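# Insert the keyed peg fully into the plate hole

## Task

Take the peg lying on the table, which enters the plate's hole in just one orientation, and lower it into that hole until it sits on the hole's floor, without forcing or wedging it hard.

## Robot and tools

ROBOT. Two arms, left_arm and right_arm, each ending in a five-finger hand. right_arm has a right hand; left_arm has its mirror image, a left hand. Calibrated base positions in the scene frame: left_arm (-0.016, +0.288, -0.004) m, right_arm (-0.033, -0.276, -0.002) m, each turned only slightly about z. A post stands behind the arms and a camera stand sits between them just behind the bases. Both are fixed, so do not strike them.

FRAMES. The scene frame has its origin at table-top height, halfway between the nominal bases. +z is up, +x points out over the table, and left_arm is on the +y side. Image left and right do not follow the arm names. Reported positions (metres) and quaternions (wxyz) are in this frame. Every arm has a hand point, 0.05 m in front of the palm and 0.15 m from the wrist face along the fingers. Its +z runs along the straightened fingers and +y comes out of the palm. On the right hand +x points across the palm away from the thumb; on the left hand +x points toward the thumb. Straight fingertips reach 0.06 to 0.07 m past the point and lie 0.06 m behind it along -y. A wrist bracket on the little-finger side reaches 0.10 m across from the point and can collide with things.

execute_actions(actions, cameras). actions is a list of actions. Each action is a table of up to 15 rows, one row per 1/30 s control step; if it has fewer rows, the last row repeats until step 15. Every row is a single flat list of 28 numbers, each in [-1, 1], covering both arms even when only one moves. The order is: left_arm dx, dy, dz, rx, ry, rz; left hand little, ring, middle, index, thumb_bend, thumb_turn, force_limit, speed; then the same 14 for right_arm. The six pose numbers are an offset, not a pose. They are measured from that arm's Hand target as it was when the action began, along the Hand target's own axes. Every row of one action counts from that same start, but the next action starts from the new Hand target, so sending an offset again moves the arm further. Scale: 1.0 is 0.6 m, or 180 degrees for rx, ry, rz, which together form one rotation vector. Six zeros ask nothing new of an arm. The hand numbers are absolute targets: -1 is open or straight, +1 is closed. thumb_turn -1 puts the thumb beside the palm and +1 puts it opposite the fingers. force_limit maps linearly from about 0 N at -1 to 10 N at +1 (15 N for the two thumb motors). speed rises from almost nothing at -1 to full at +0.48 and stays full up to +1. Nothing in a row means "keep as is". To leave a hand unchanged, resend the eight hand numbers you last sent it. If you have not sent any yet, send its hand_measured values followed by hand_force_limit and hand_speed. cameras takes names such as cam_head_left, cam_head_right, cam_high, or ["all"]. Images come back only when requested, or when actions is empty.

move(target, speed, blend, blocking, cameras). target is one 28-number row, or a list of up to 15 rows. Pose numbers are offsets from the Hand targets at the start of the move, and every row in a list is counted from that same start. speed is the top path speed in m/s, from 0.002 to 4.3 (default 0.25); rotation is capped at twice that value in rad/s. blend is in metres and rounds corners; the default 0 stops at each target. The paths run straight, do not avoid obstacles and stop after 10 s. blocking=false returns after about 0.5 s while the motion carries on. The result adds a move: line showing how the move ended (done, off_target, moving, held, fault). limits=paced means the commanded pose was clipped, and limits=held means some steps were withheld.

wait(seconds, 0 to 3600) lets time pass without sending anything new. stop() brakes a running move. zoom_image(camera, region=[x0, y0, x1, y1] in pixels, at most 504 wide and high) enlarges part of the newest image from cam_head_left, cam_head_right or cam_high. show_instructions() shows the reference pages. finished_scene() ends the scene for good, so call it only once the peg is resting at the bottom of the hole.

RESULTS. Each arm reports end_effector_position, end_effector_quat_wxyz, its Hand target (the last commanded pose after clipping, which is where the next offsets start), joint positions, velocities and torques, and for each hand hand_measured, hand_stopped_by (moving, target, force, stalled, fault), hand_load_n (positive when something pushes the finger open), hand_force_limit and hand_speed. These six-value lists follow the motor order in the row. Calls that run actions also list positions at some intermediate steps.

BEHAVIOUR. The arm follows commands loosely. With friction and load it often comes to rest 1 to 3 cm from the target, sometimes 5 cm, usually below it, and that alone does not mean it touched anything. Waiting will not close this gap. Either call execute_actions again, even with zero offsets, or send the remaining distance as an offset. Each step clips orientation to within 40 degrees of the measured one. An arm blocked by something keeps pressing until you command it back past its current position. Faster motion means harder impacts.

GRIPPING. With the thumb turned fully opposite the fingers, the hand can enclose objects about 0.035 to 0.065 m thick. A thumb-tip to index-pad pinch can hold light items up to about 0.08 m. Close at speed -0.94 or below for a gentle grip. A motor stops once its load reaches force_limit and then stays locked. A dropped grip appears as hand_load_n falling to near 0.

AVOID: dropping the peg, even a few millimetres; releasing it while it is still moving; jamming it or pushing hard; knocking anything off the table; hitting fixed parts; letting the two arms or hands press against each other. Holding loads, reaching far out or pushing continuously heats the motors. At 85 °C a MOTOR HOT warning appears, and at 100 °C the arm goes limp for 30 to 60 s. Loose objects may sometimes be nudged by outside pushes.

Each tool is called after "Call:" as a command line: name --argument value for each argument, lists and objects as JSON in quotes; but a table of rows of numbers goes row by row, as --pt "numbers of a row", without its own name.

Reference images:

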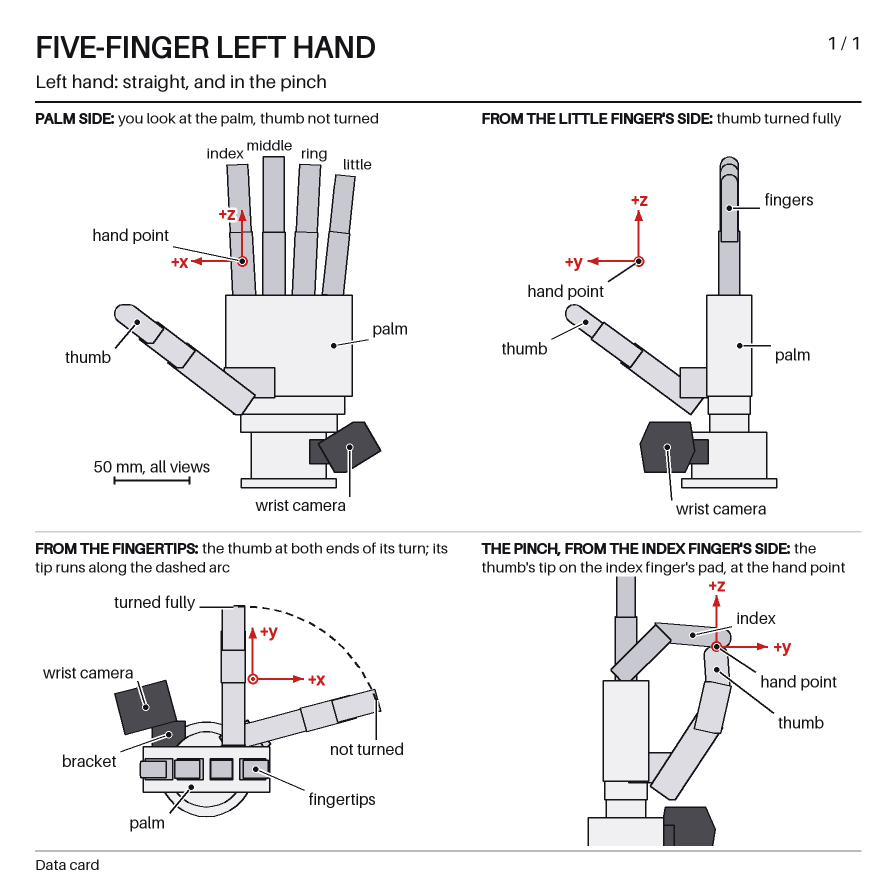

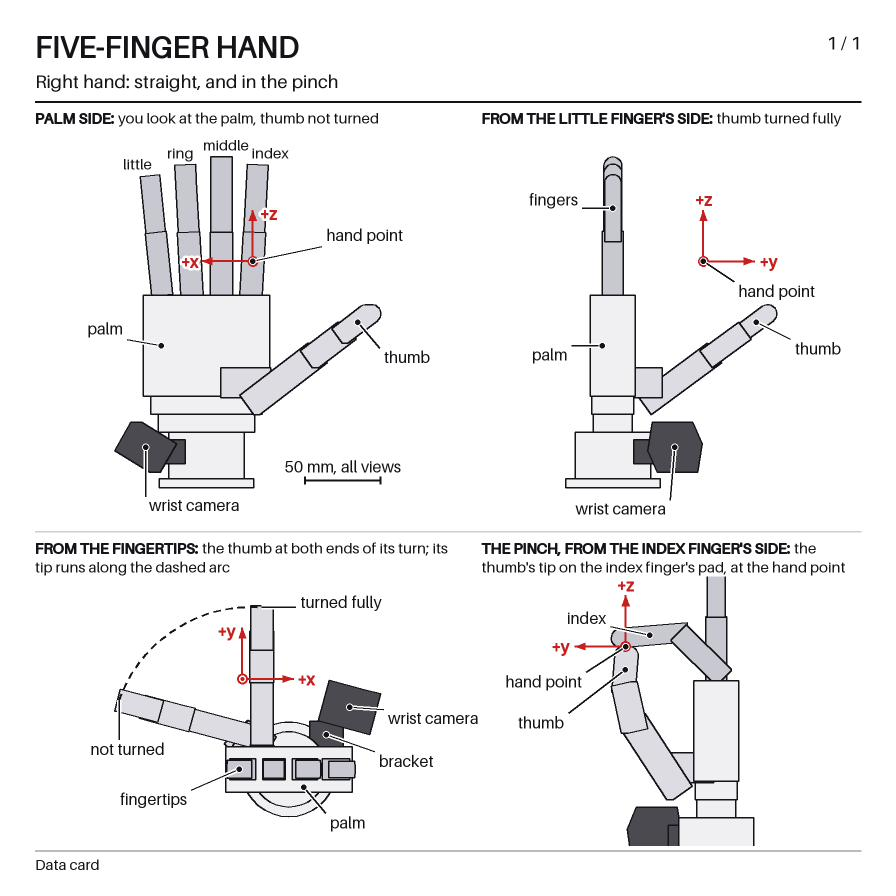

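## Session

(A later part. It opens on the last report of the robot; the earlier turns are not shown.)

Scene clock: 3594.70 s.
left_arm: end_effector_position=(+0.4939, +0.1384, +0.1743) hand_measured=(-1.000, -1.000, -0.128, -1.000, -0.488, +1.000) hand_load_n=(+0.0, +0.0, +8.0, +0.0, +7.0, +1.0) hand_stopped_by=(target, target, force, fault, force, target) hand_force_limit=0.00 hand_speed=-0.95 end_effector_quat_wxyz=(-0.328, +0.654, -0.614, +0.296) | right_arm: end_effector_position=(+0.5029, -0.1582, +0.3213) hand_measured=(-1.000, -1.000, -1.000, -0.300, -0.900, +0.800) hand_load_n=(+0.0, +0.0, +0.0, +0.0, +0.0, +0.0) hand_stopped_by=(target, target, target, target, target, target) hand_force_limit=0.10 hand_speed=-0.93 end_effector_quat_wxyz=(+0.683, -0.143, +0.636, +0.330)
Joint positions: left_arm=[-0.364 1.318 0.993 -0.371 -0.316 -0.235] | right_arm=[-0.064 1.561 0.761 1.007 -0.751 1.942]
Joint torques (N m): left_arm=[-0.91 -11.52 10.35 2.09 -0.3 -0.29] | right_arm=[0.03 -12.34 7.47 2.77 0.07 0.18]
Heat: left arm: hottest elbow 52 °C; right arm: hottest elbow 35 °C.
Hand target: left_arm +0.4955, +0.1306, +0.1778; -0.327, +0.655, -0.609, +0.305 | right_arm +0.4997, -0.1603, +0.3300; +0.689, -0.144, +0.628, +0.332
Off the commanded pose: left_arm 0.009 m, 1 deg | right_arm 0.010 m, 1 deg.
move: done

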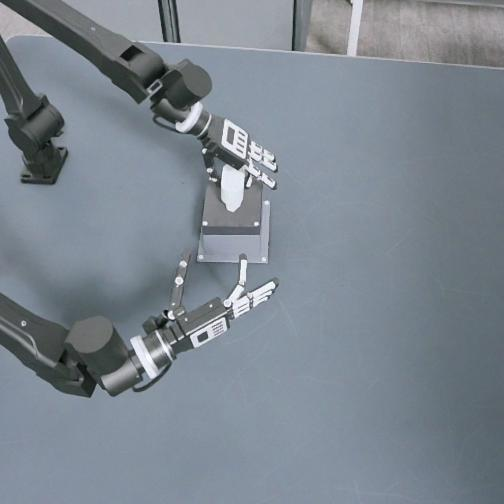

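Call:
move --target '[0,0.004,0.003,0,0,0,-1,-1,0.15,-1,-0.05,1,0.0,-0.95,0,0,0,0,0,0,-1,-1,-1,-0.3,-0.9,0.8,0.1,-0.93]' --speed 0.03 --cameras '["cam_high", "cam_head_right"]'

Call:
zoom_image --camera "cam_high" --region '[224, 196, 244, 216]'

Call:
zoom_image --camera "cam_head_right" --region '[215, 200, 255, 240]'

Scene clock: 3613.23 s.
left_arm: end_effector_position=(+0.4936, +0.1386, +0.1737) hand_measured=(-1.000, -1.000, -0.128, -1.000, -0.488, +1.000) hand_load_n=(+0.0, +0.0, +8.0, +0.0, +7.0, +1.0) hand_stopped_by=(target, target, force, fault, force, target) hand_force_limit=0.00 hand_speed=-0.95 end_effector_quat_wxyz=(-0.328, +0.655, -0.614, +0.296) | right_arm: end_effector_position=(+0.5029, -0.1582, +0.3213) hand_measured=(-1.000, -1.000, -1.000, -0.300, -0.900, +0.800) hand_load_n=(+0.0, +0.0, +0.0, +0.0, +0.0, +0.0) hand_stopped_by=(target, target, target, target, target, target) hand_force_limit=0.10 hand_speed=-0.93 end_effector_quat_wxyz=(+0.683, -0.143, +0.636, +0.330)
Joint positions: left_arm=[-0.364 1.318 0.992 -0.371 -0.317 -0.236] | right_arm=[-0.064 1.561 0.761 1.007 -0.751 1.942]
Joint torques (N m): left_arm=[-0.79 -11.22 9.91 2.4 -0.28 -0.29] | right_arm=[0.09 -12.34 7.47 2.74 0.07 0.17]
Heat: left arm: hottest elbow 50 °C; right arm: hottest elbow 35 °C.
Hand target: left_arm +0.4955, +0.1306, +0.1748; -0.327, +0.655, -0.609, +0.304 | right_arm +0.4997, -0.1603, +0.3300; +0.689, -0.144, +0.628, +0.332
Off the commanded pose: left_arm 0.008 m, 1 deg | right_arm 0.010 m, 1 deg.
move: done
Images, in order (width x height): cam_head_right 504x504, cam_high 504x504.

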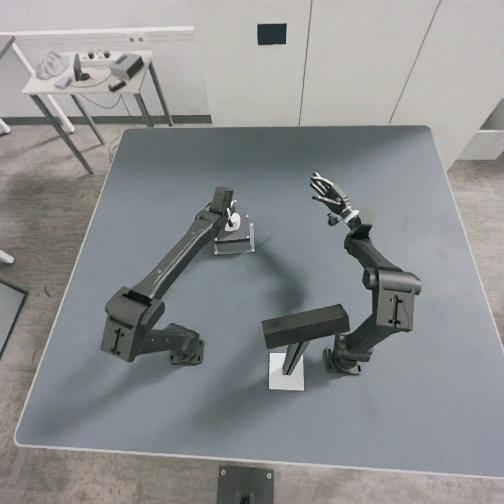

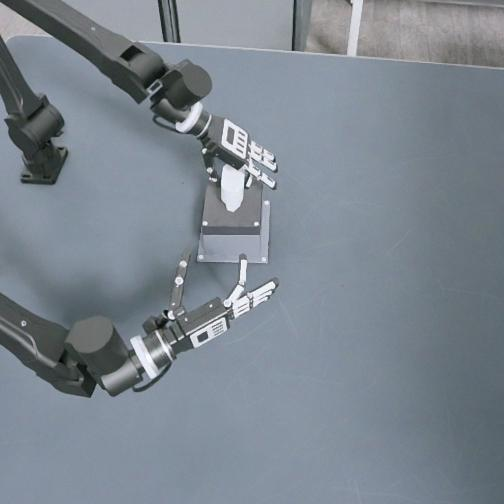

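Scaled by 25.200.

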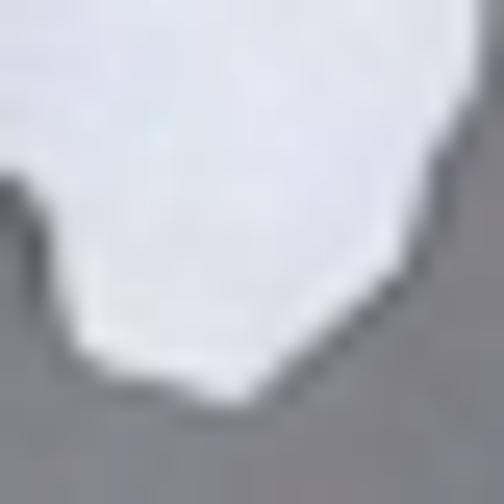

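Scaled by 12.600.

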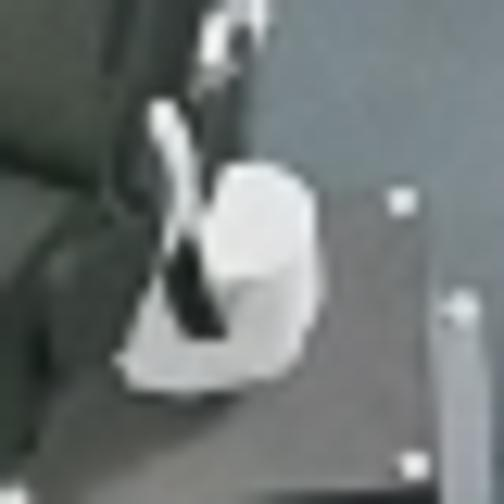

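Call:
zoom_image --camera "cam_high" --region '[234, 194, 248, 208]'

Call:
zoom_image --camera "cam_high" --region '[222, 200, 236, 214]'

Call:
zoom_image --camera "cam_high" --region '[216, 160, 256, 200]'

Scaled by 36.000.

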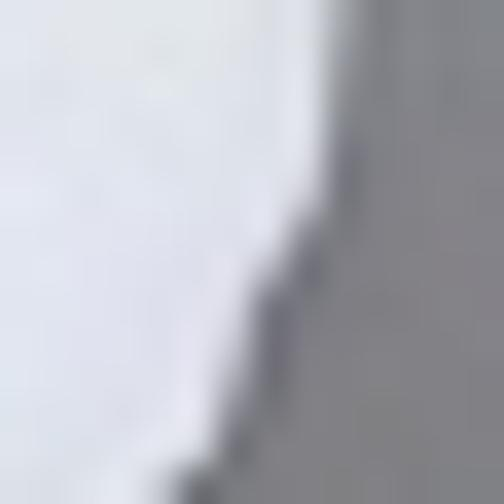

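Scaled by 36.000.

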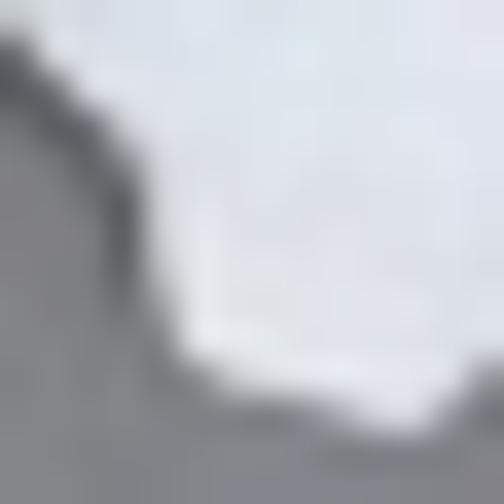

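Scaled by 12.600.

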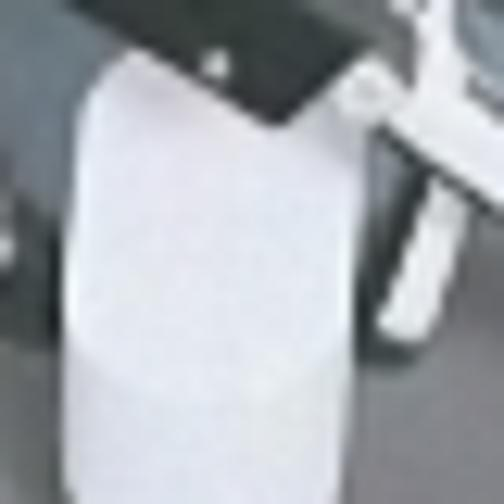

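Call:
move --target '[0,0.0053,0.004,0,0,0,-1,-1,0.15,-1,-0.05,1,0.0,-0.95,0,0,0,0,0,0,-1,-1,-1,-0.3,-0.9,0.8,0.1,-0.93]' --speed 0.03 --cameras '["cam_high", "cam_head_right"]'

Call:
zoom_image --camera "cam_high" --region '[224, 196, 244, 216]'

Call:
zoom_image --camera "cam_head_right" --region '[215, 200, 255, 240]'

Scene clock: 3683.70 s.
left_arm: end_effector_position=(+0.4942, +0.1384, +0.1726) hand_measured=(-1.000, -1.000, -0.128, -1.000, -0.488, +1.000) hand_load_n=(+0.0, +0.0, +8.0, +0.0, +7.5, +1.5) hand_stopped_by=(target, target, force, fault, force, target) hand_force_limit=0.00 hand_speed=-0.95 end_effector_quat_wxyz=(-0.329, +0.654, -0.612, +0.298) | right_arm: end_effector_position=(+0.5029, -0.1582, +0.3213) hand_measured=(-1.000, -1.000, -1.000, -0.300, -0.900, +0.800) hand_load_n=(+0.0, +0.0, +0.0, -0.5, +0.0, +0.0) hand_stopped_by=(target, target, target, target, target, target) hand_force_limit=0.10 hand_speed=-0.93 end_effector_quat_wxyz=(+0.683, -0.143, +0.636, +0.330)
Joint positions: left_arm=[-0.364 1.318 0.986 -0.36 -0.318 -0.237] | right_arm=[-0.064 1.561 0.761 1.007 -0.751 1.942]
Joint torques (N m): left_arm=[-0.79 -10.93 9.76 2.47 -0.26 -0.26] | right_arm=[0.03 -12.28 7.45 2.76 0.07 0.17]
Heat: left arm: hottest elbow 47 °C; right arm: hottest elbow 35 °C.
Hand target: left_arm +0.4956, +0.1306, +0.1709; -0.327, +0.655, -0.609, +0.305 | right_arm +0.4997, -0.1603, +0.3300; +0.689, -0.144, +0.628, +0.332
Off the commanded pose: left_arm 0.008 m, 1 deg | right_arm 0.010 m, 1 deg.
move: done
Images, in order (width x height): cam_head_right 504x504, cam_high 504x504.

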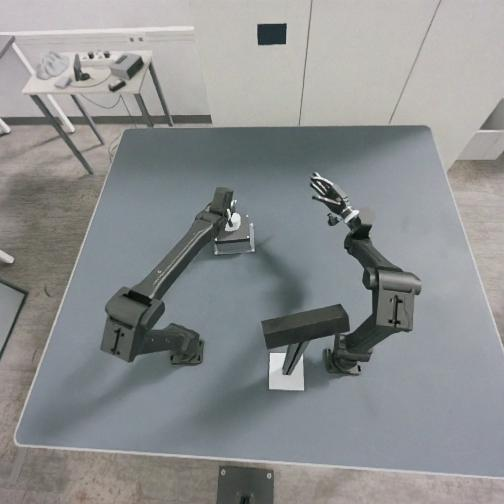

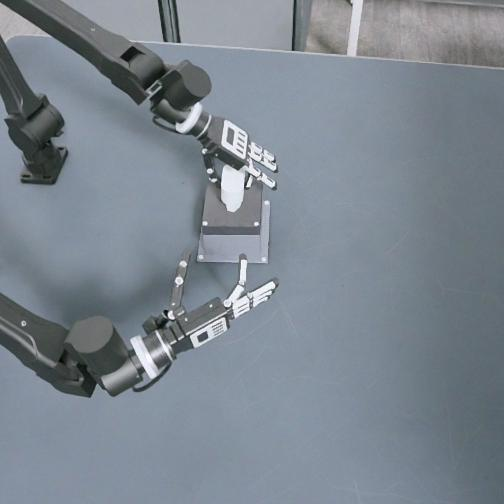

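Scaled by 25.200.

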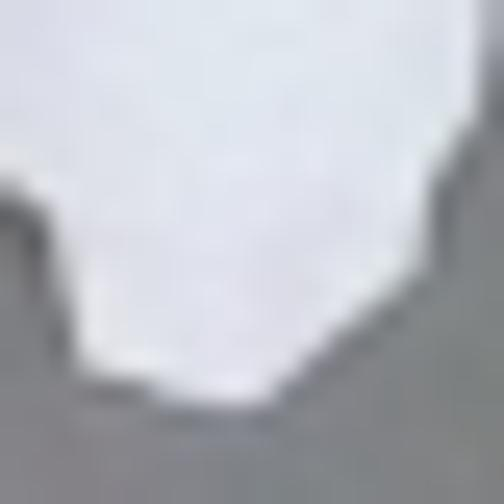

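Scaled by 12.600.

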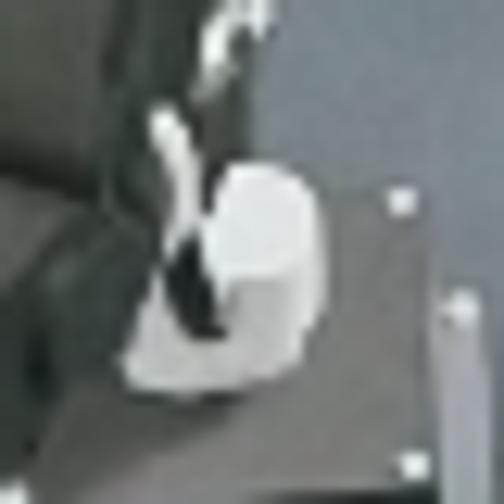

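Call:
zoom_image --camera "cam_head_right" --region '[220, 212, 246, 238]'

Call:
zoom_image --camera "cam_head_right" --region '[204, 200, 264, 260]'

Scaled by 19.385.

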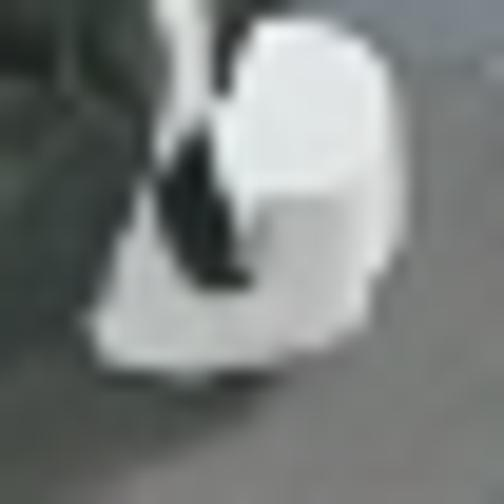

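Scaled by 8.400.

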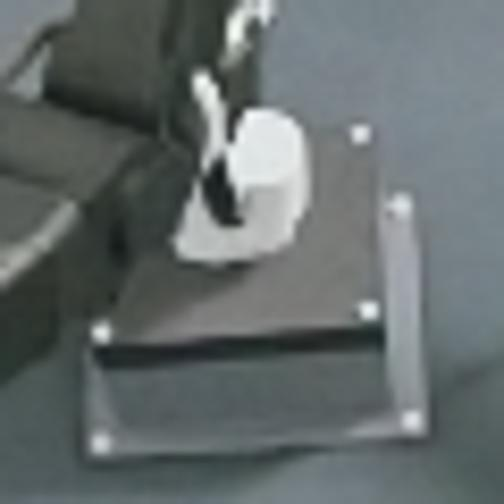

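Call:
move --target '[-0.0026,0.0004,-0.0005,0,-0.0027,-0.002,-1,-1,0.15,-1,-0.05,1,0.0,-0.95,0,0,0,0,0,0,-1,-1,-1,-0.3,-0.9,0.8,0.1,-0.93]' --speed 0.03 --cameras '["cam_high"]'

Call:
zoom_image --camera "cam_high" --region '[224, 196, 244, 216]'

Scene clock: 3812.10 s.
left_arm: end_effector_position=(+0.4944, +0.1395, +0.1724) hand_measured=(-1.000, -1.000, -0.128, -1.000, -0.488, +1.000) hand_load_n=(+0.0, +0.0, +8.0, +0.0, +7.5, +1.0) hand_stopped_by=(target, target, force, fault, force, target) hand_force_limit=0.00 hand_speed=-0.95 end_effector_quat_wxyz=(-0.331, +0.657, -0.609, +0.297) | right_arm: end_effector_position=(+0.5029, -0.1582, +0.3213) hand_measured=(-1.000, -1.000, -1.000, -0.300, -0.900, +0.800) hand_load_n=(+0.0, +0.0, +0.0, +0.0, +0.0, +0.0) hand_stopped_by=(target, target, target, target, target, target) hand_force_limit=0.10 hand_speed=-0.93 end_effector_quat_wxyz=(+0.683, -0.143, +0.636, +0.330)
Joint positions: left_arm=[-0.364 1.318 0.985 -0.36 -0.325 -0.242] | right_arm=[-0.064 1.561 0.761 1.007 -0.751 1.942]
Joint torques (N m): left_arm=[-0.85 -11.05 9.68 2.28 -0.25 -0.27] | right_arm=[0.09 -12.28 7.45 2.74 0.07 0.17]
Heat: left arm: hottest elbow 47 °C; right arm: hottest elbow 35 °C.
Hand target: left_arm +0.4949, +0.1320, +0.1708; -0.328, +0.659, -0.606, +0.303 | right_arm +0.4997, -0.1603, +0.3300; +0.689, -0.144, +0.628, +0.332
Off the commanded pose: left_arm 0.008 m, 1 deg | right_arm 0.010 m, 1 deg.
move: done

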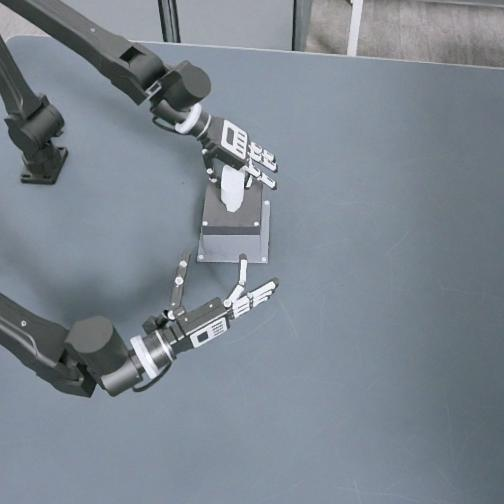

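Scaled by 25.200.

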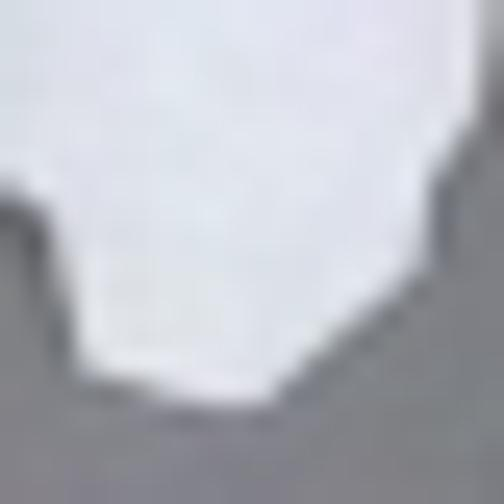

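Call:
move --target '[0,0.004,0.003,0,0,0,-1,-1,0.15,-1,-0.05,1,0.0,-0.95,0,0,0,0,0,0,-1,-1,-1,-0.3,-0.9,0.8,0.1,-0.93]' --speed 0.03 --cameras '["cam_high"]'

Call:
zoom_image --camera "cam_high" --region '[224, 196, 244, 216]'

Scene clock: 3824.57 s.
left_arm: end_effector_position=(+0.4946, +0.1388, +0.1720) hand_measured=(-1.000, -1.000, -0.128, -1.000, -0.488, +1.000) hand_load_n=(-0.5, +0.0, +7.5, +0.0, +7.5, +1.5) hand_stopped_by=(target, target, force, fault, force, target) hand_force_limit=0.00 hand_speed=-0.95 end_effector_quat_wxyz=(-0.331, +0.656, -0.609, +0.298) | right_arm: end_effector_position=(+0.5029, -0.1582, +0.3213) hand_measured=(-1.000, -1.000, -1.000, -0.300, -0.900, +0.800) hand_load_n=(+0.0, +0.0, +0.0, +0.0, +0.0, +0.0) hand_stopped_by=(target, target, target, target, target, target) hand_force_limit=0.10 hand_speed=-0.93 end_effector_quat_wxyz=(+0.683, -0.143, +0.636, +0.330)
Joint positions: left_arm=[-0.365 1.318 0.982 -0.353 -0.326 -0.243] | right_arm=[-0.064 1.561 0.761 1.007 -0.751 1.942]
Joint torques (N m): left_arm=[-0.79 -10.81 9.47 2.39 -0.28 -0.28] | right_arm=[0.03 -12.34 7.46 2.76 0.07 0.17]
Heat: left arm: hottest elbow 47 °C; right arm: hottest elbow 35 °C.
Hand target: left_arm +0.4951, +0.1321, +0.1679; -0.329, +0.659, -0.605, +0.303 | right_arm +0.4997, -0.1603, +0.3300; +0.689, -0.144, +0.628, +0.332
Off the commanded pose: left_arm 0.008 m, 1 deg | right_arm 0.010 m, 1 deg.
move: done

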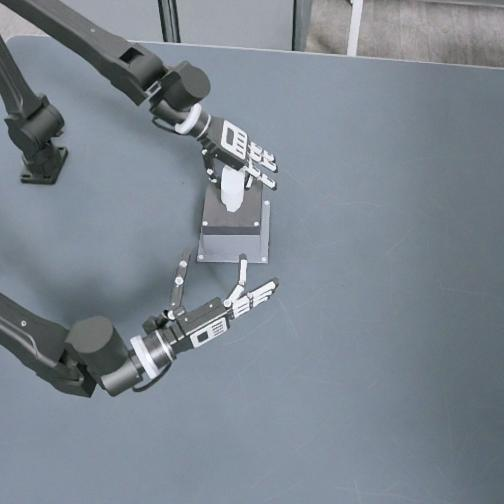

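Scaled by 25.200.

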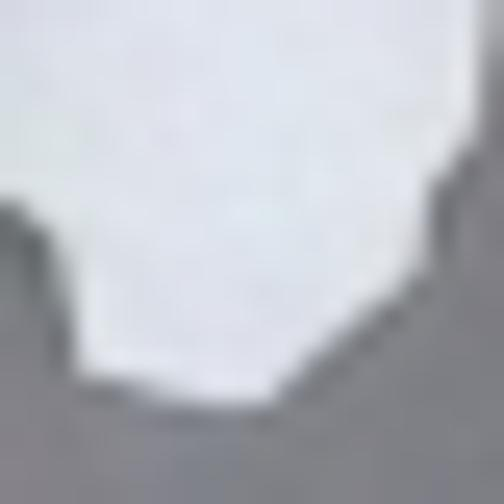

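Call:
move --target '[-0.0166,-0.0049,-0.0019,0,0,0,-1,-1,0.15,-1,-0.05,1,0.0,-0.95,0,0,0,0,0,0,-1,-1,-1,-0.3,-0.9,0.8,0.1,-0.93]' --speed 0.03 --cameras '["cam_high"]'

Call:
zoom_image --camera "cam_high" --region '[224, 196, 244, 216]'

Scene clock: 3880.80 s.
left_arm: end_effector_position=(+0.4942, +0.1373, +0.1719) hand_measured=(-1.000, -1.000, -0.128, -1.000, -0.488, +1.000) hand_load_n=(+0.0, +0.0, +7.5, -0.5, +7.5, +2.0) hand_stopped_by=(target, target, force, fault, force, target) hand_force_limit=0.00 hand_speed=-0.95 end_effector_quat_wxyz=(-0.328, +0.655, -0.610, +0.300) | right_arm: end_effector_position=(+0.5029, -0.1582, +0.3213) hand_measured=(-1.000, -1.000, -1.000, -0.300, -0.900, +0.800) hand_load_n=(+0.0, +0.0, +0.0, +0.0, +0.0, +0.0) hand_stopped_by=(target, target, target, target, target, target) hand_force_limit=0.10 hand_speed=-0.93 end_effector_quat_wxyz=(+0.683, -0.143, +0.636, +0.330)
Joint positions: left_arm=[-0.365 1.318 0.982 -0.353 -0.318 -0.243] | right_arm=[-0.064 1.561 0.761 1.007 -0.751 1.942]
Joint torques (N m): left_arm=[1.55 -11.87 9.21 2.22 0.08 -0.12] | right_arm=[0.09 -12.34 7.45 2.74 0.07 0.17]
Heat: left arm: hottest elbow 48 °C; right arm: hottest elbow 35 °C.
Hand target: left_arm +0.4951, +0.1421, +0.1709; -0.329, +0.659, -0.605, +0.303 | right_arm +0.4997, -0.1603, +0.3300; +0.689, -0.144, +0.628, +0.332
Off the commanded pose: left_arm 0.005 m, 1 deg | right_arm 0.010 m, 1 deg.
move: done

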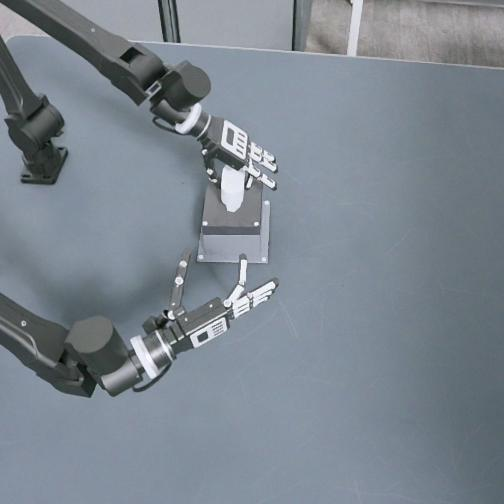

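Scaled by 25.200.

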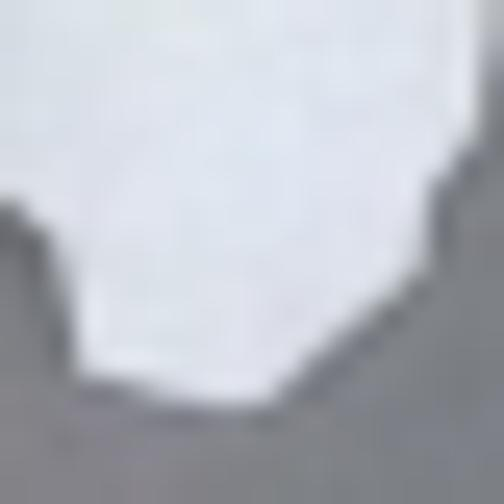

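Call:
move --target '[-0.005,-0.0002,0.0003,0,0,0,-1,-1,0.15,-1,-0.05,1,0.0,-0.95,0,0,0,0,0,0,-1,-1,-1,-0.3,-0.9,0.8,0.1,-0.93]' --speed 0.03 --cameras '["cam_high"]'

Call:
zoom_image --camera "cam_high" --region '[224, 196, 244, 216]'

Scene clock: 3891.37 s.
left_arm: end_effector_position=(+0.4946, +0.1390, +0.1718) hand_measured=(-1.000, -1.000, -0.128, -1.000, -0.488, +1.000) hand_load_n=(+0.0, +0.0, +7.5, +0.0, +7.5, +2.0) hand_stopped_by=(target, target, force, fault, force, target) hand_force_limit=0.00 hand_speed=-0.95 end_effector_quat_wxyz=(-0.327, +0.656, -0.609, +0.301) | right_arm: end_effector_position=(+0.5029, -0.1582, +0.3213) hand_measured=(-1.000, -1.000, -1.000, -0.300, -0.900, +0.800) hand_load_n=(+0.0, +0.0, +0.0, +0.0, +0.0, -0.5) hand_stopped_by=(target, target, target, target, target, target) hand_force_limit=0.10 hand_speed=-0.93 end_effector_quat_wxyz=(+0.683, -0.143, +0.636, +0.330)
Joint positions: left_arm=[-0.36 1.317 0.98 -0.351 -0.312 -0.243] | right_arm=[-0.064 1.561 0.761 1.007 -0.751 1.942]
Joint torques (N m): left_arm=[1.38 -11.99 9.14 2.18 0.09 -0.08] | right_arm=[0.03 -12.4 7.47 2.77 0.07 0.17]
Heat: left arm: hottest elbow 48 °C; right arm: hottest elbow 35 °C.
Hand target: left_arm +0.4950, +0.1451, +0.1709; -0.329, +0.659, -0.605, +0.303 | right_arm +0.4997, -0.1603, +0.3300; +0.689, -0.144, +0.628, +0.332
Off the commanded pose: left_arm 0.006 m, 1 deg | right_arm 0.010 m, 1 deg.
move: done

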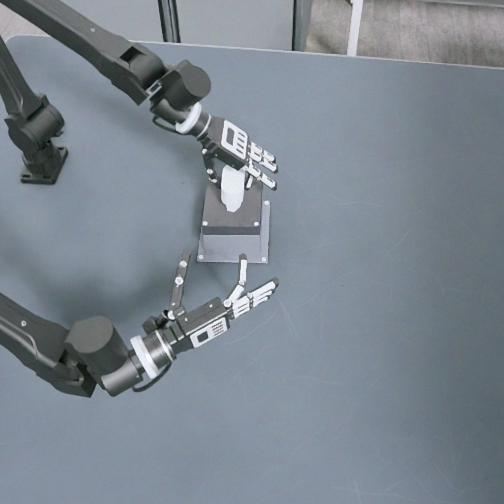

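Scaled by 25.200.

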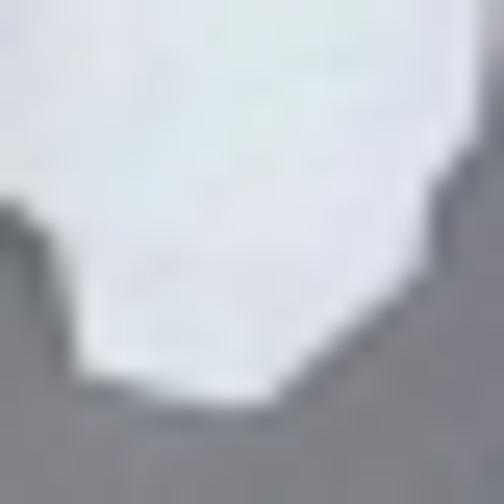

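Call:
move --target '[-0.005,-0.0002,0.0003,0,0,0,-1,-1,0.15,-1,-0.05,1,0.0,-0.95,0,0,0,0,0,0,-1,-1,-1,-0.3,-0.9,0.8,0.1,-0.93]' --speed 0.03 --cameras '["cam_high", "cam_head_right"]'

Call:
zoom_image --camera "cam_high" --region '[224, 196, 244, 216]'

Call:
zoom_image --camera "cam_head_right" --region '[220, 212, 246, 238]'

Scene clock: 3904.73 s.
left_arm: end_effector_position=(+0.4945, +0.1395, +0.1722) hand_measured=(-1.000, -1.000, -0.128, -1.000, -0.488, +1.000) hand_load_n=(+0.0, +0.0, +7.0, +0.0, +7.5, +2.0) hand_stopped_by=(target, target, force, fault, force, target) hand_force_limit=0.00 hand_speed=-0.95 end_effector_quat_wxyz=(-0.326, +0.656, -0.609, +0.304) | right_arm: end_effector_position=(+0.5029, -0.1582, +0.3213) hand_measured=(-1.000, -1.000, -1.000, -0.300, -0.900, +0.800) hand_load_n=(+0.0, +0.0, +0.0, +0.0, +0.0, +0.0) hand_stopped_by=(target, target, target, target, target, target) hand_force_limit=0.10 hand_speed=-0.93 end_effector_quat_wxyz=(+0.683, -0.143, +0.636, +0.330)
Joint positions: left_arm=[-0.356 1.315 0.978 -0.348 -0.304 -0.243] | right_arm=[-0.064 1.561 0.761 1.007 -0.751 1.942]
Joint torques (N m): left_arm=[1.67 -11.93 9.11 2.13 0 -0.03] | right_arm=[0.09 -12.4 7.46 2.76 0.07 0.17]
Heat: left arm: hottest elbow 47 °C; right arm: hottest elbow 35 °C.
Hand target: left_arm +0.4950, +0.1480, +0.1710; -0.329, +0.658, -0.605, +0.303 | right_arm +0.4997, -0.1603, +0.3300; +0.689, -0.144, +0.628, +0.332
Off the commanded pose: left_arm 0.009 m, 1 deg | right_arm 0.010 m, 1 deg.
move: done
Images, in order (width x height): cam_head_right 504x504, cam_high 504x504.

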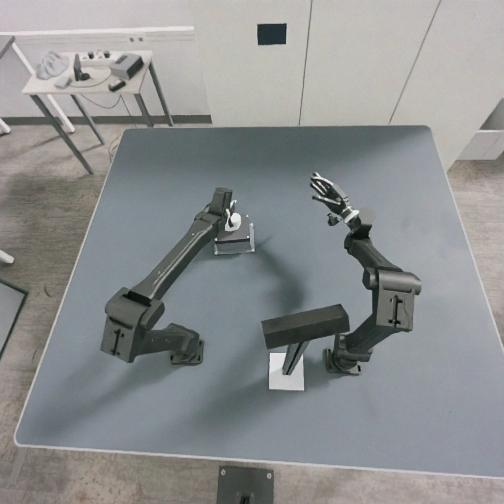

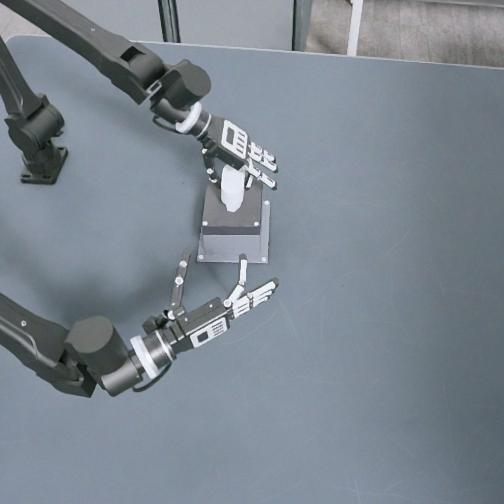

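Scaled by 25.200.

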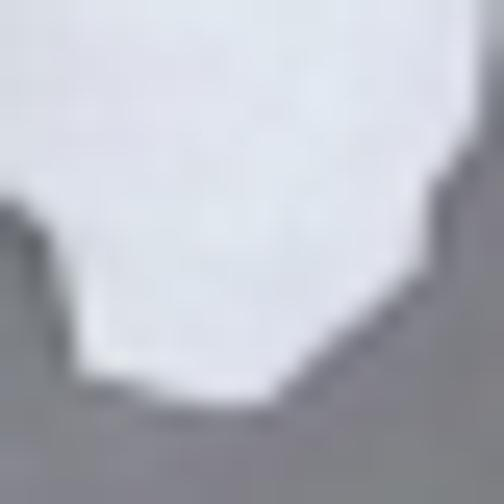

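Scaled by 19.385.

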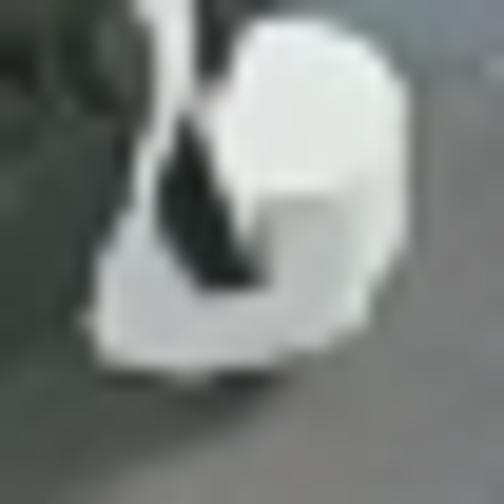

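Call:
move --target '[-0.0066,-0.0003,0.0004,0,0,0,-1,-1,0.15,-1,-0.05,1,0.0,-0.95,0,0,0,0,0,0,-1,-1,-1,-0.3,-0.9,0.8,0.1,-0.93]' --speed 0.03 --cameras '["cam_high"]'

Call:
zoom_image --camera "cam_high" --region '[218, 180, 250, 212]'

Call:
zoom_image --camera "cam_high" --region '[224, 196, 244, 216]'

Scene clock: 3973.47 s.
left_arm: end_effector_position=(+0.4942, +0.1413, +0.1725) hand_measured=(-1.000, -1.000, -0.128, -1.000, -0.488, +1.000) hand_load_n=(+0.0, +0.0, +7.5, +0.0, +7.5, +2.0) hand_stopped_by=(target, target, force, fault, force, target) hand_force_limit=0.00 hand_speed=-0.95 end_effector_quat_wxyz=(-0.323, +0.657, -0.608, +0.306) | right_arm: end_effector_position=(+0.5029, -0.1582, +0.3213) hand_measured=(-1.000, -1.000, -1.000, -0.300, -0.900, +0.800) hand_load_n=(-0.5, +0.0, +0.0, +0.0, +0.0, +0.0) hand_stopped_by=(target, target, target, target, target, target) hand_force_limit=0.10 hand_speed=-0.93 end_effector_quat_wxyz=(+0.683, -0.143, +0.636, +0.330)
Joint positions: left_arm=[-0.349 1.311 0.975 -0.346 -0.294 -0.243] | right_arm=[-0.064 1.561 0.761 1.007 -0.751 1.942]
Joint torques (N m): left_arm=[1.85 -11.93 9.09 2.1 -0.11 0.03] | right_arm=[0.03 -12.34 7.46 2.77 0.07 0.18]
Heat: left arm: hottest elbow 49 °C; right arm: hottest elbow 35 °C.
Hand target: left_arm +0.4949, +0.1521, +0.1709; -0.329, +0.659, -0.605, +0.303 | right_arm +0.4997, -0.1603, +0.3300; +0.689, -0.144, +0.628, +0.332
Off the commanded pose: left_arm 0.011 m, 1 deg | right_arm 0.010 m, 1 deg.
move: off_target (left_arm)

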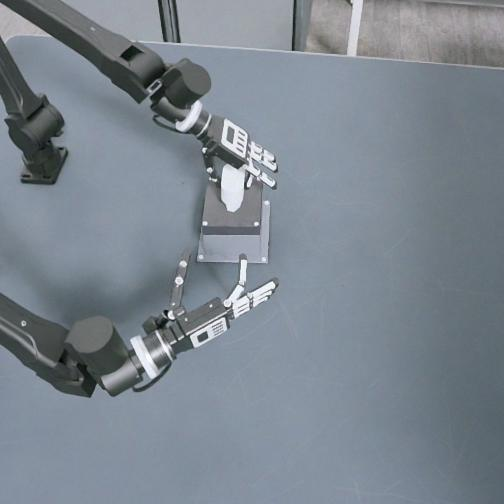

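Scaled by 15.750.

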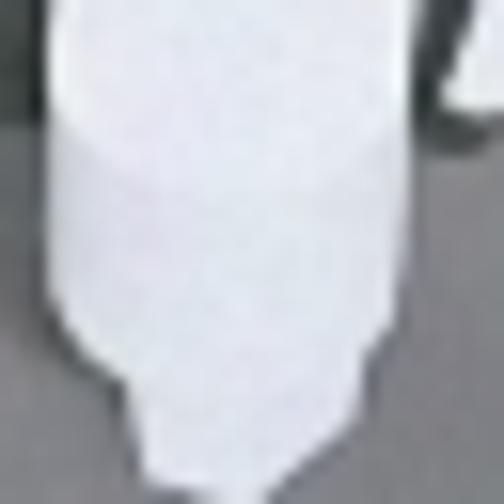

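Scaled by 25.200.

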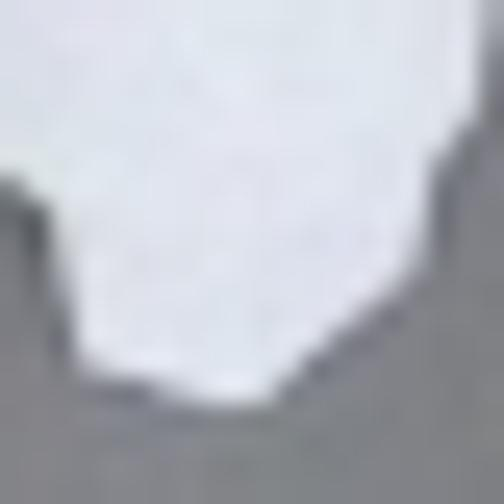

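Call:
wait --seconds 0.1 --cameras '["all"]'

Call:
zoom_image --camera "cam_head_left" --region '[200, 200, 260, 260]'

Scene clock: 4064.53 s.
left_arm: end_effector_position=(+0.4942, +0.1413, +0.1725) hand_measured=(-1.000, -1.000, -0.128, -1.000, -0.488, +1.000) hand_load_n=(+0.0, +0.0, +7.5, +0.0, +7.0, +2.0) hand_stopped_by=(target, target, force, fault, force, target) hand_force_limit=0.00 hand_speed=-0.95 end_effector_quat_wxyz=(-0.323, +0.657, -0.608, +0.306) | right_arm: end_effector_position=(+0.5029, -0.1582, +0.3213) hand_measured=(-1.000, -1.000, -1.000, -0.300, -0.900, +0.800) hand_load_n=(+0.0, +0.0, +0.0, +0.0, +0.0, +0.0) hand_stopped_by=(target, target, target, target, target, target) hand_force_limit=0.10 hand_speed=-0.93 end_effector_quat_wxyz=(+0.683, -0.143, +0.636, +0.330)
Joint positions: left_arm=[-0.349 1.311 0.975 -0.346 -0.294 -0.243] | right_arm=[-0.064 1.561 0.761 1.007 -0.751 1.942]
Joint torques (N m): left_arm=[1.85 -11.87 9.1 2.11 -0.11 0.03] | right_arm=[0.09 -12.34 7.47 2.73 0.07 0.17]
Heat: left arm: hottest elbow 45 °C; right arm: hottest elbow 35 °C.
Hand target: left_arm +0.4949, +0.1521, +0.1709; -0.329, +0.659, -0.605, +0.303 | right_arm +0.4997, -0.1603, +0.3300; +0.689, -0.144, +0.628, +0.332
Off the commanded pose: left_arm 0.011 m, 1 deg | right_arm 0.010 m, 1 deg.
wait: 0.10 s; at rest from the start

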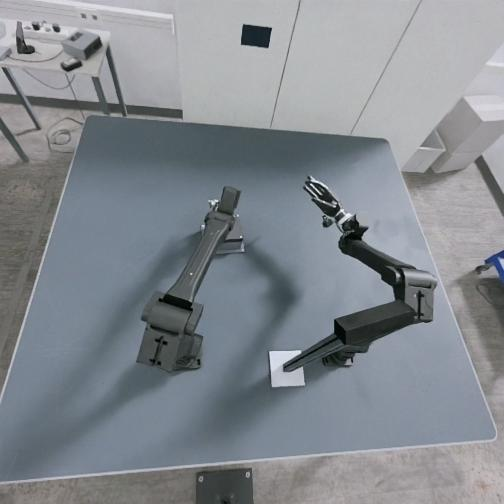

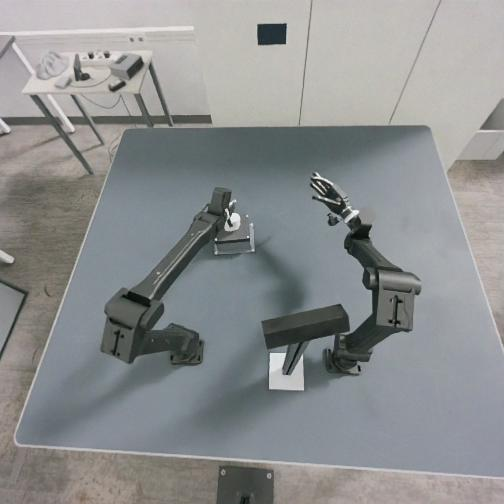

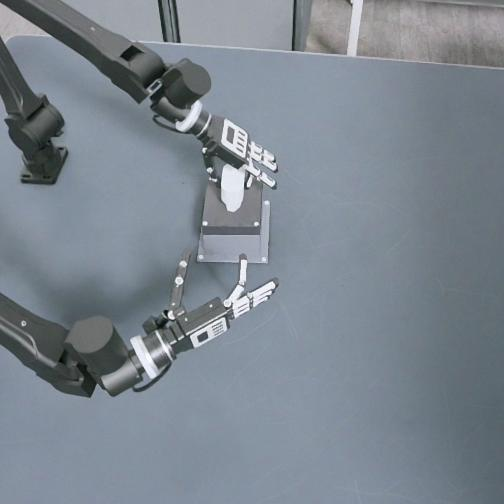

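Scaled by 8.400.

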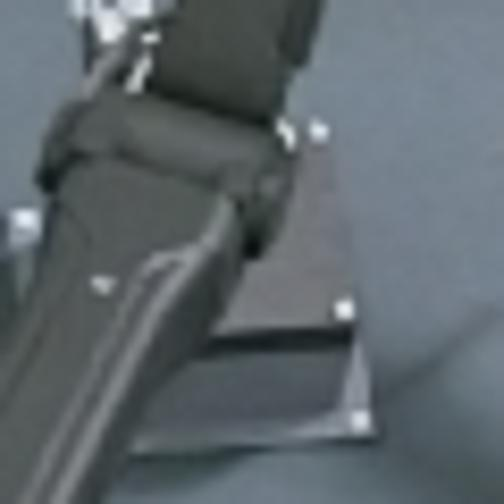

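Call:
move --target '[-0.0042,-0.0002,0.0003,0,-0.0111,-0.0083,-1,-1,0.15,-1,-0.05,1,0.0,-0.95,0,0,0,0,0,0,-1,-1,-1,-0.3,-0.9,0.8,0.1,-0.93]' --speed 0.03 --cameras '["cam_high"]'

Call:
zoom_image --camera "cam_high" --region '[224, 196, 244, 216]'

Scene clock: 4091.30 s.
left_arm: end_effector_position=(+0.4952, +0.1448, +0.1729) hand_measured=(-1.000, -1.000, -0.128, -1.000, -0.488, +1.000) hand_load_n=(+0.0, +0.0, +7.0, +0.0, +7.5, +1.0) hand_stopped_by=(target, target, force, fault, force, target) hand_force_limit=0.00 hand_speed=-0.95 end_effector_quat_wxyz=(-0.329, +0.664, -0.599, +0.303) | right_arm: end_effector_position=(+0.5029, -0.1582, +0.3213) hand_measured=(-1.000, -1.000, -1.000, -0.300, -0.900, +0.800) hand_load_n=(+0.0, +0.0, +0.0, +0.0, +0.0, +0.0) hand_stopped_by=(target, target, target, target, target, target) hand_force_limit=0.10 hand_speed=-0.93 end_effector_quat_wxyz=(+0.683, -0.143, +0.636, +0.330)
Joint positions: left_arm=[-0.349 1.31 0.974 -0.346 -0.316 -0.258] | right_arm=[-0.064 1.561 0.761 1.007 -0.751 1.942]
Joint torques (N m): left_arm=[1.26 -11.69 9.37 1.58 -0.75 -0.15] | right_arm=[0.09 -12.34 7.46 2.74 0.08 0.17]
Heat: left arm: hottest elbow 45 °C; right arm: hottest elbow 35 °C.
Hand target: left_arm +0.4949, +0.1546, +0.1709; -0.335, +0.672, -0.591, +0.296 | right_arm +0.4997, -0.1603, +0.3300; +0.689, -0.144, +0.628, +0.332
Off the commanded pose: left_arm 0.010 m, 2 deg | right_arm 0.010 m, 1 deg.
move: done

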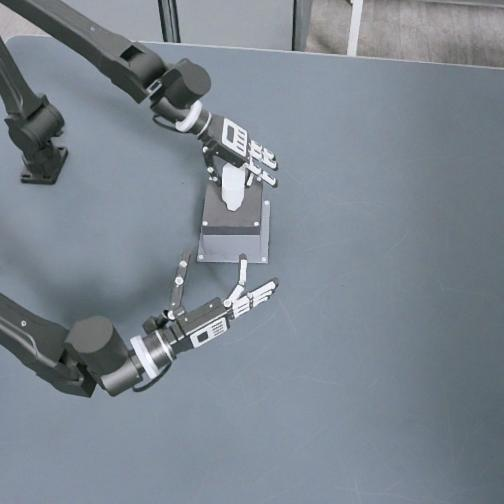

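Scaled by 25.200.

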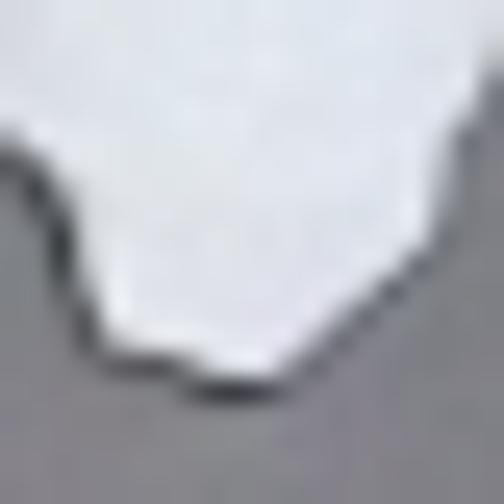

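Call:
move --pt "0.03637 -0.03713 -0.03368 0 0 0 -1 -1 0.15 -1 -0.05 1 0.0 -0.95 0 0 0 0 0 0 -1 -1 -1 -0.3 -0.9 0.8 0.1 -0.93" --pt "0.01535 -0.0109 -0.00097 0 0 0 -1 -1 0.15 -1 -0.05 1 0.0 -0.95 0 0 0 0 0 0 -1 -1 -1 -0.3 -0.9 0.8 0.1 -0.93" --speed 0.03 --cameras '["cam_high", "cam_head_right"]'

Call:
zoom_image --camera "cam_high" --region '[224, 196, 244, 216]'

Call:
zoom_image --camera "cam_head_right" --region '[215, 200, 255, 240]'

Scene clock: 4148.63 s.
left_arm: end_effector_position=(+0.4927, +0.1412, +0.1770) hand_measured=(-1.000, -1.000, -0.128, -1.000, -0.488, +1.000) hand_load_n=(+0.0, +0.0, +8.0, +0.0, +7.0, +1.0) hand_stopped_by=(target, target, force, fault, force, target) hand_force_limit=0.00 hand_speed=-0.95 end_effector_quat_wxyz=(-0.331, +0.671, -0.595, +0.293) | right_arm: end_effector_position=(+0.5029, -0.1582, +0.3213) hand_measured=(-1.000, -1.000, -1.000, -0.300, -0.900, +0.800) hand_load_n=(+0.0, +0.0, +0.0, +0.0, -0.5, +0.0) hand_stopped_by=(target, target, target, target, target, target) hand_force_limit=0.10 hand_speed=-0.93 end_effector_quat_wxyz=(+0.683, -0.143, +0.636, +0.330)
Joint positions: left_arm=[-0.368 1.311 0.993 -0.387 -0.349 -0.281] | right_arm=[-0.064 1.561 0.761 1.007 -0.751 1.942]
Joint torques (N m): left_arm=[1.26 -10.58 10.19 2.48 -0.04 -0.04] | right_arm=[0.15 -12.34 7.46 2.76 0.06 0.17]
Heat: left arm: hottest elbow 47 °C; right arm: hottest elbow 35 °C.
Hand target: left_arm +0.4995, +0.1457, +0.1765; -0.335, +0.672, -0.591, +0.296 | right_arm +0.4997, -0.1603, +0.3300; +0.689, -0.144, +0.628, +0.332
Off the commanded pose: left_arm 0.008 m, 1 deg | right_arm 0.010 m, 1 deg.
move: done
Images, in order (width x height): cam_head_right 504x504, cam_high 504x504.

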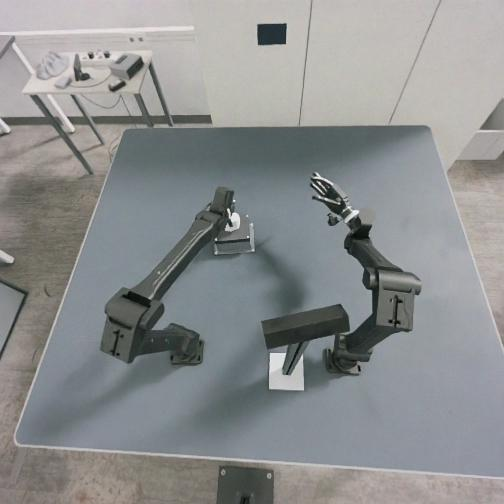

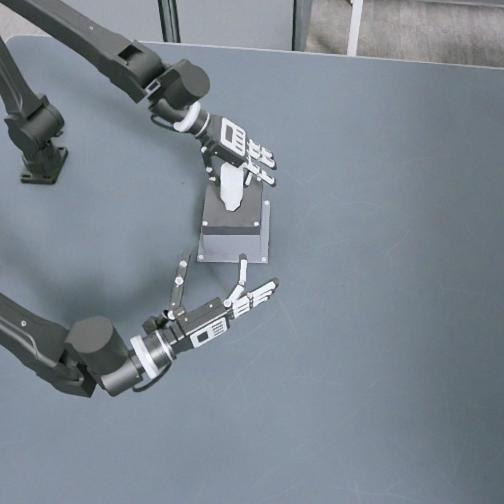

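Scaled by 25.200.

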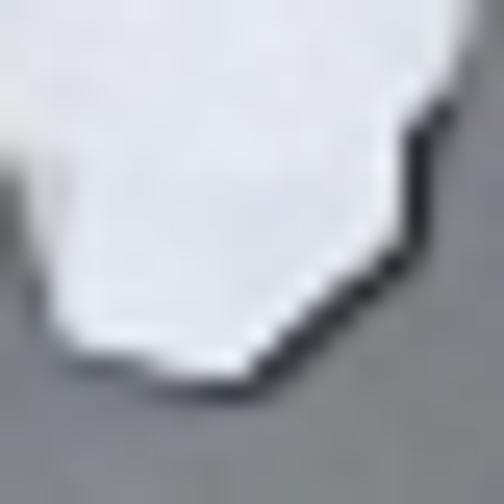

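Scaled by 12.600.

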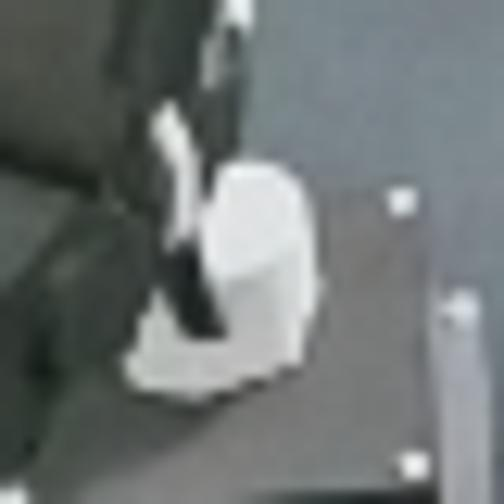

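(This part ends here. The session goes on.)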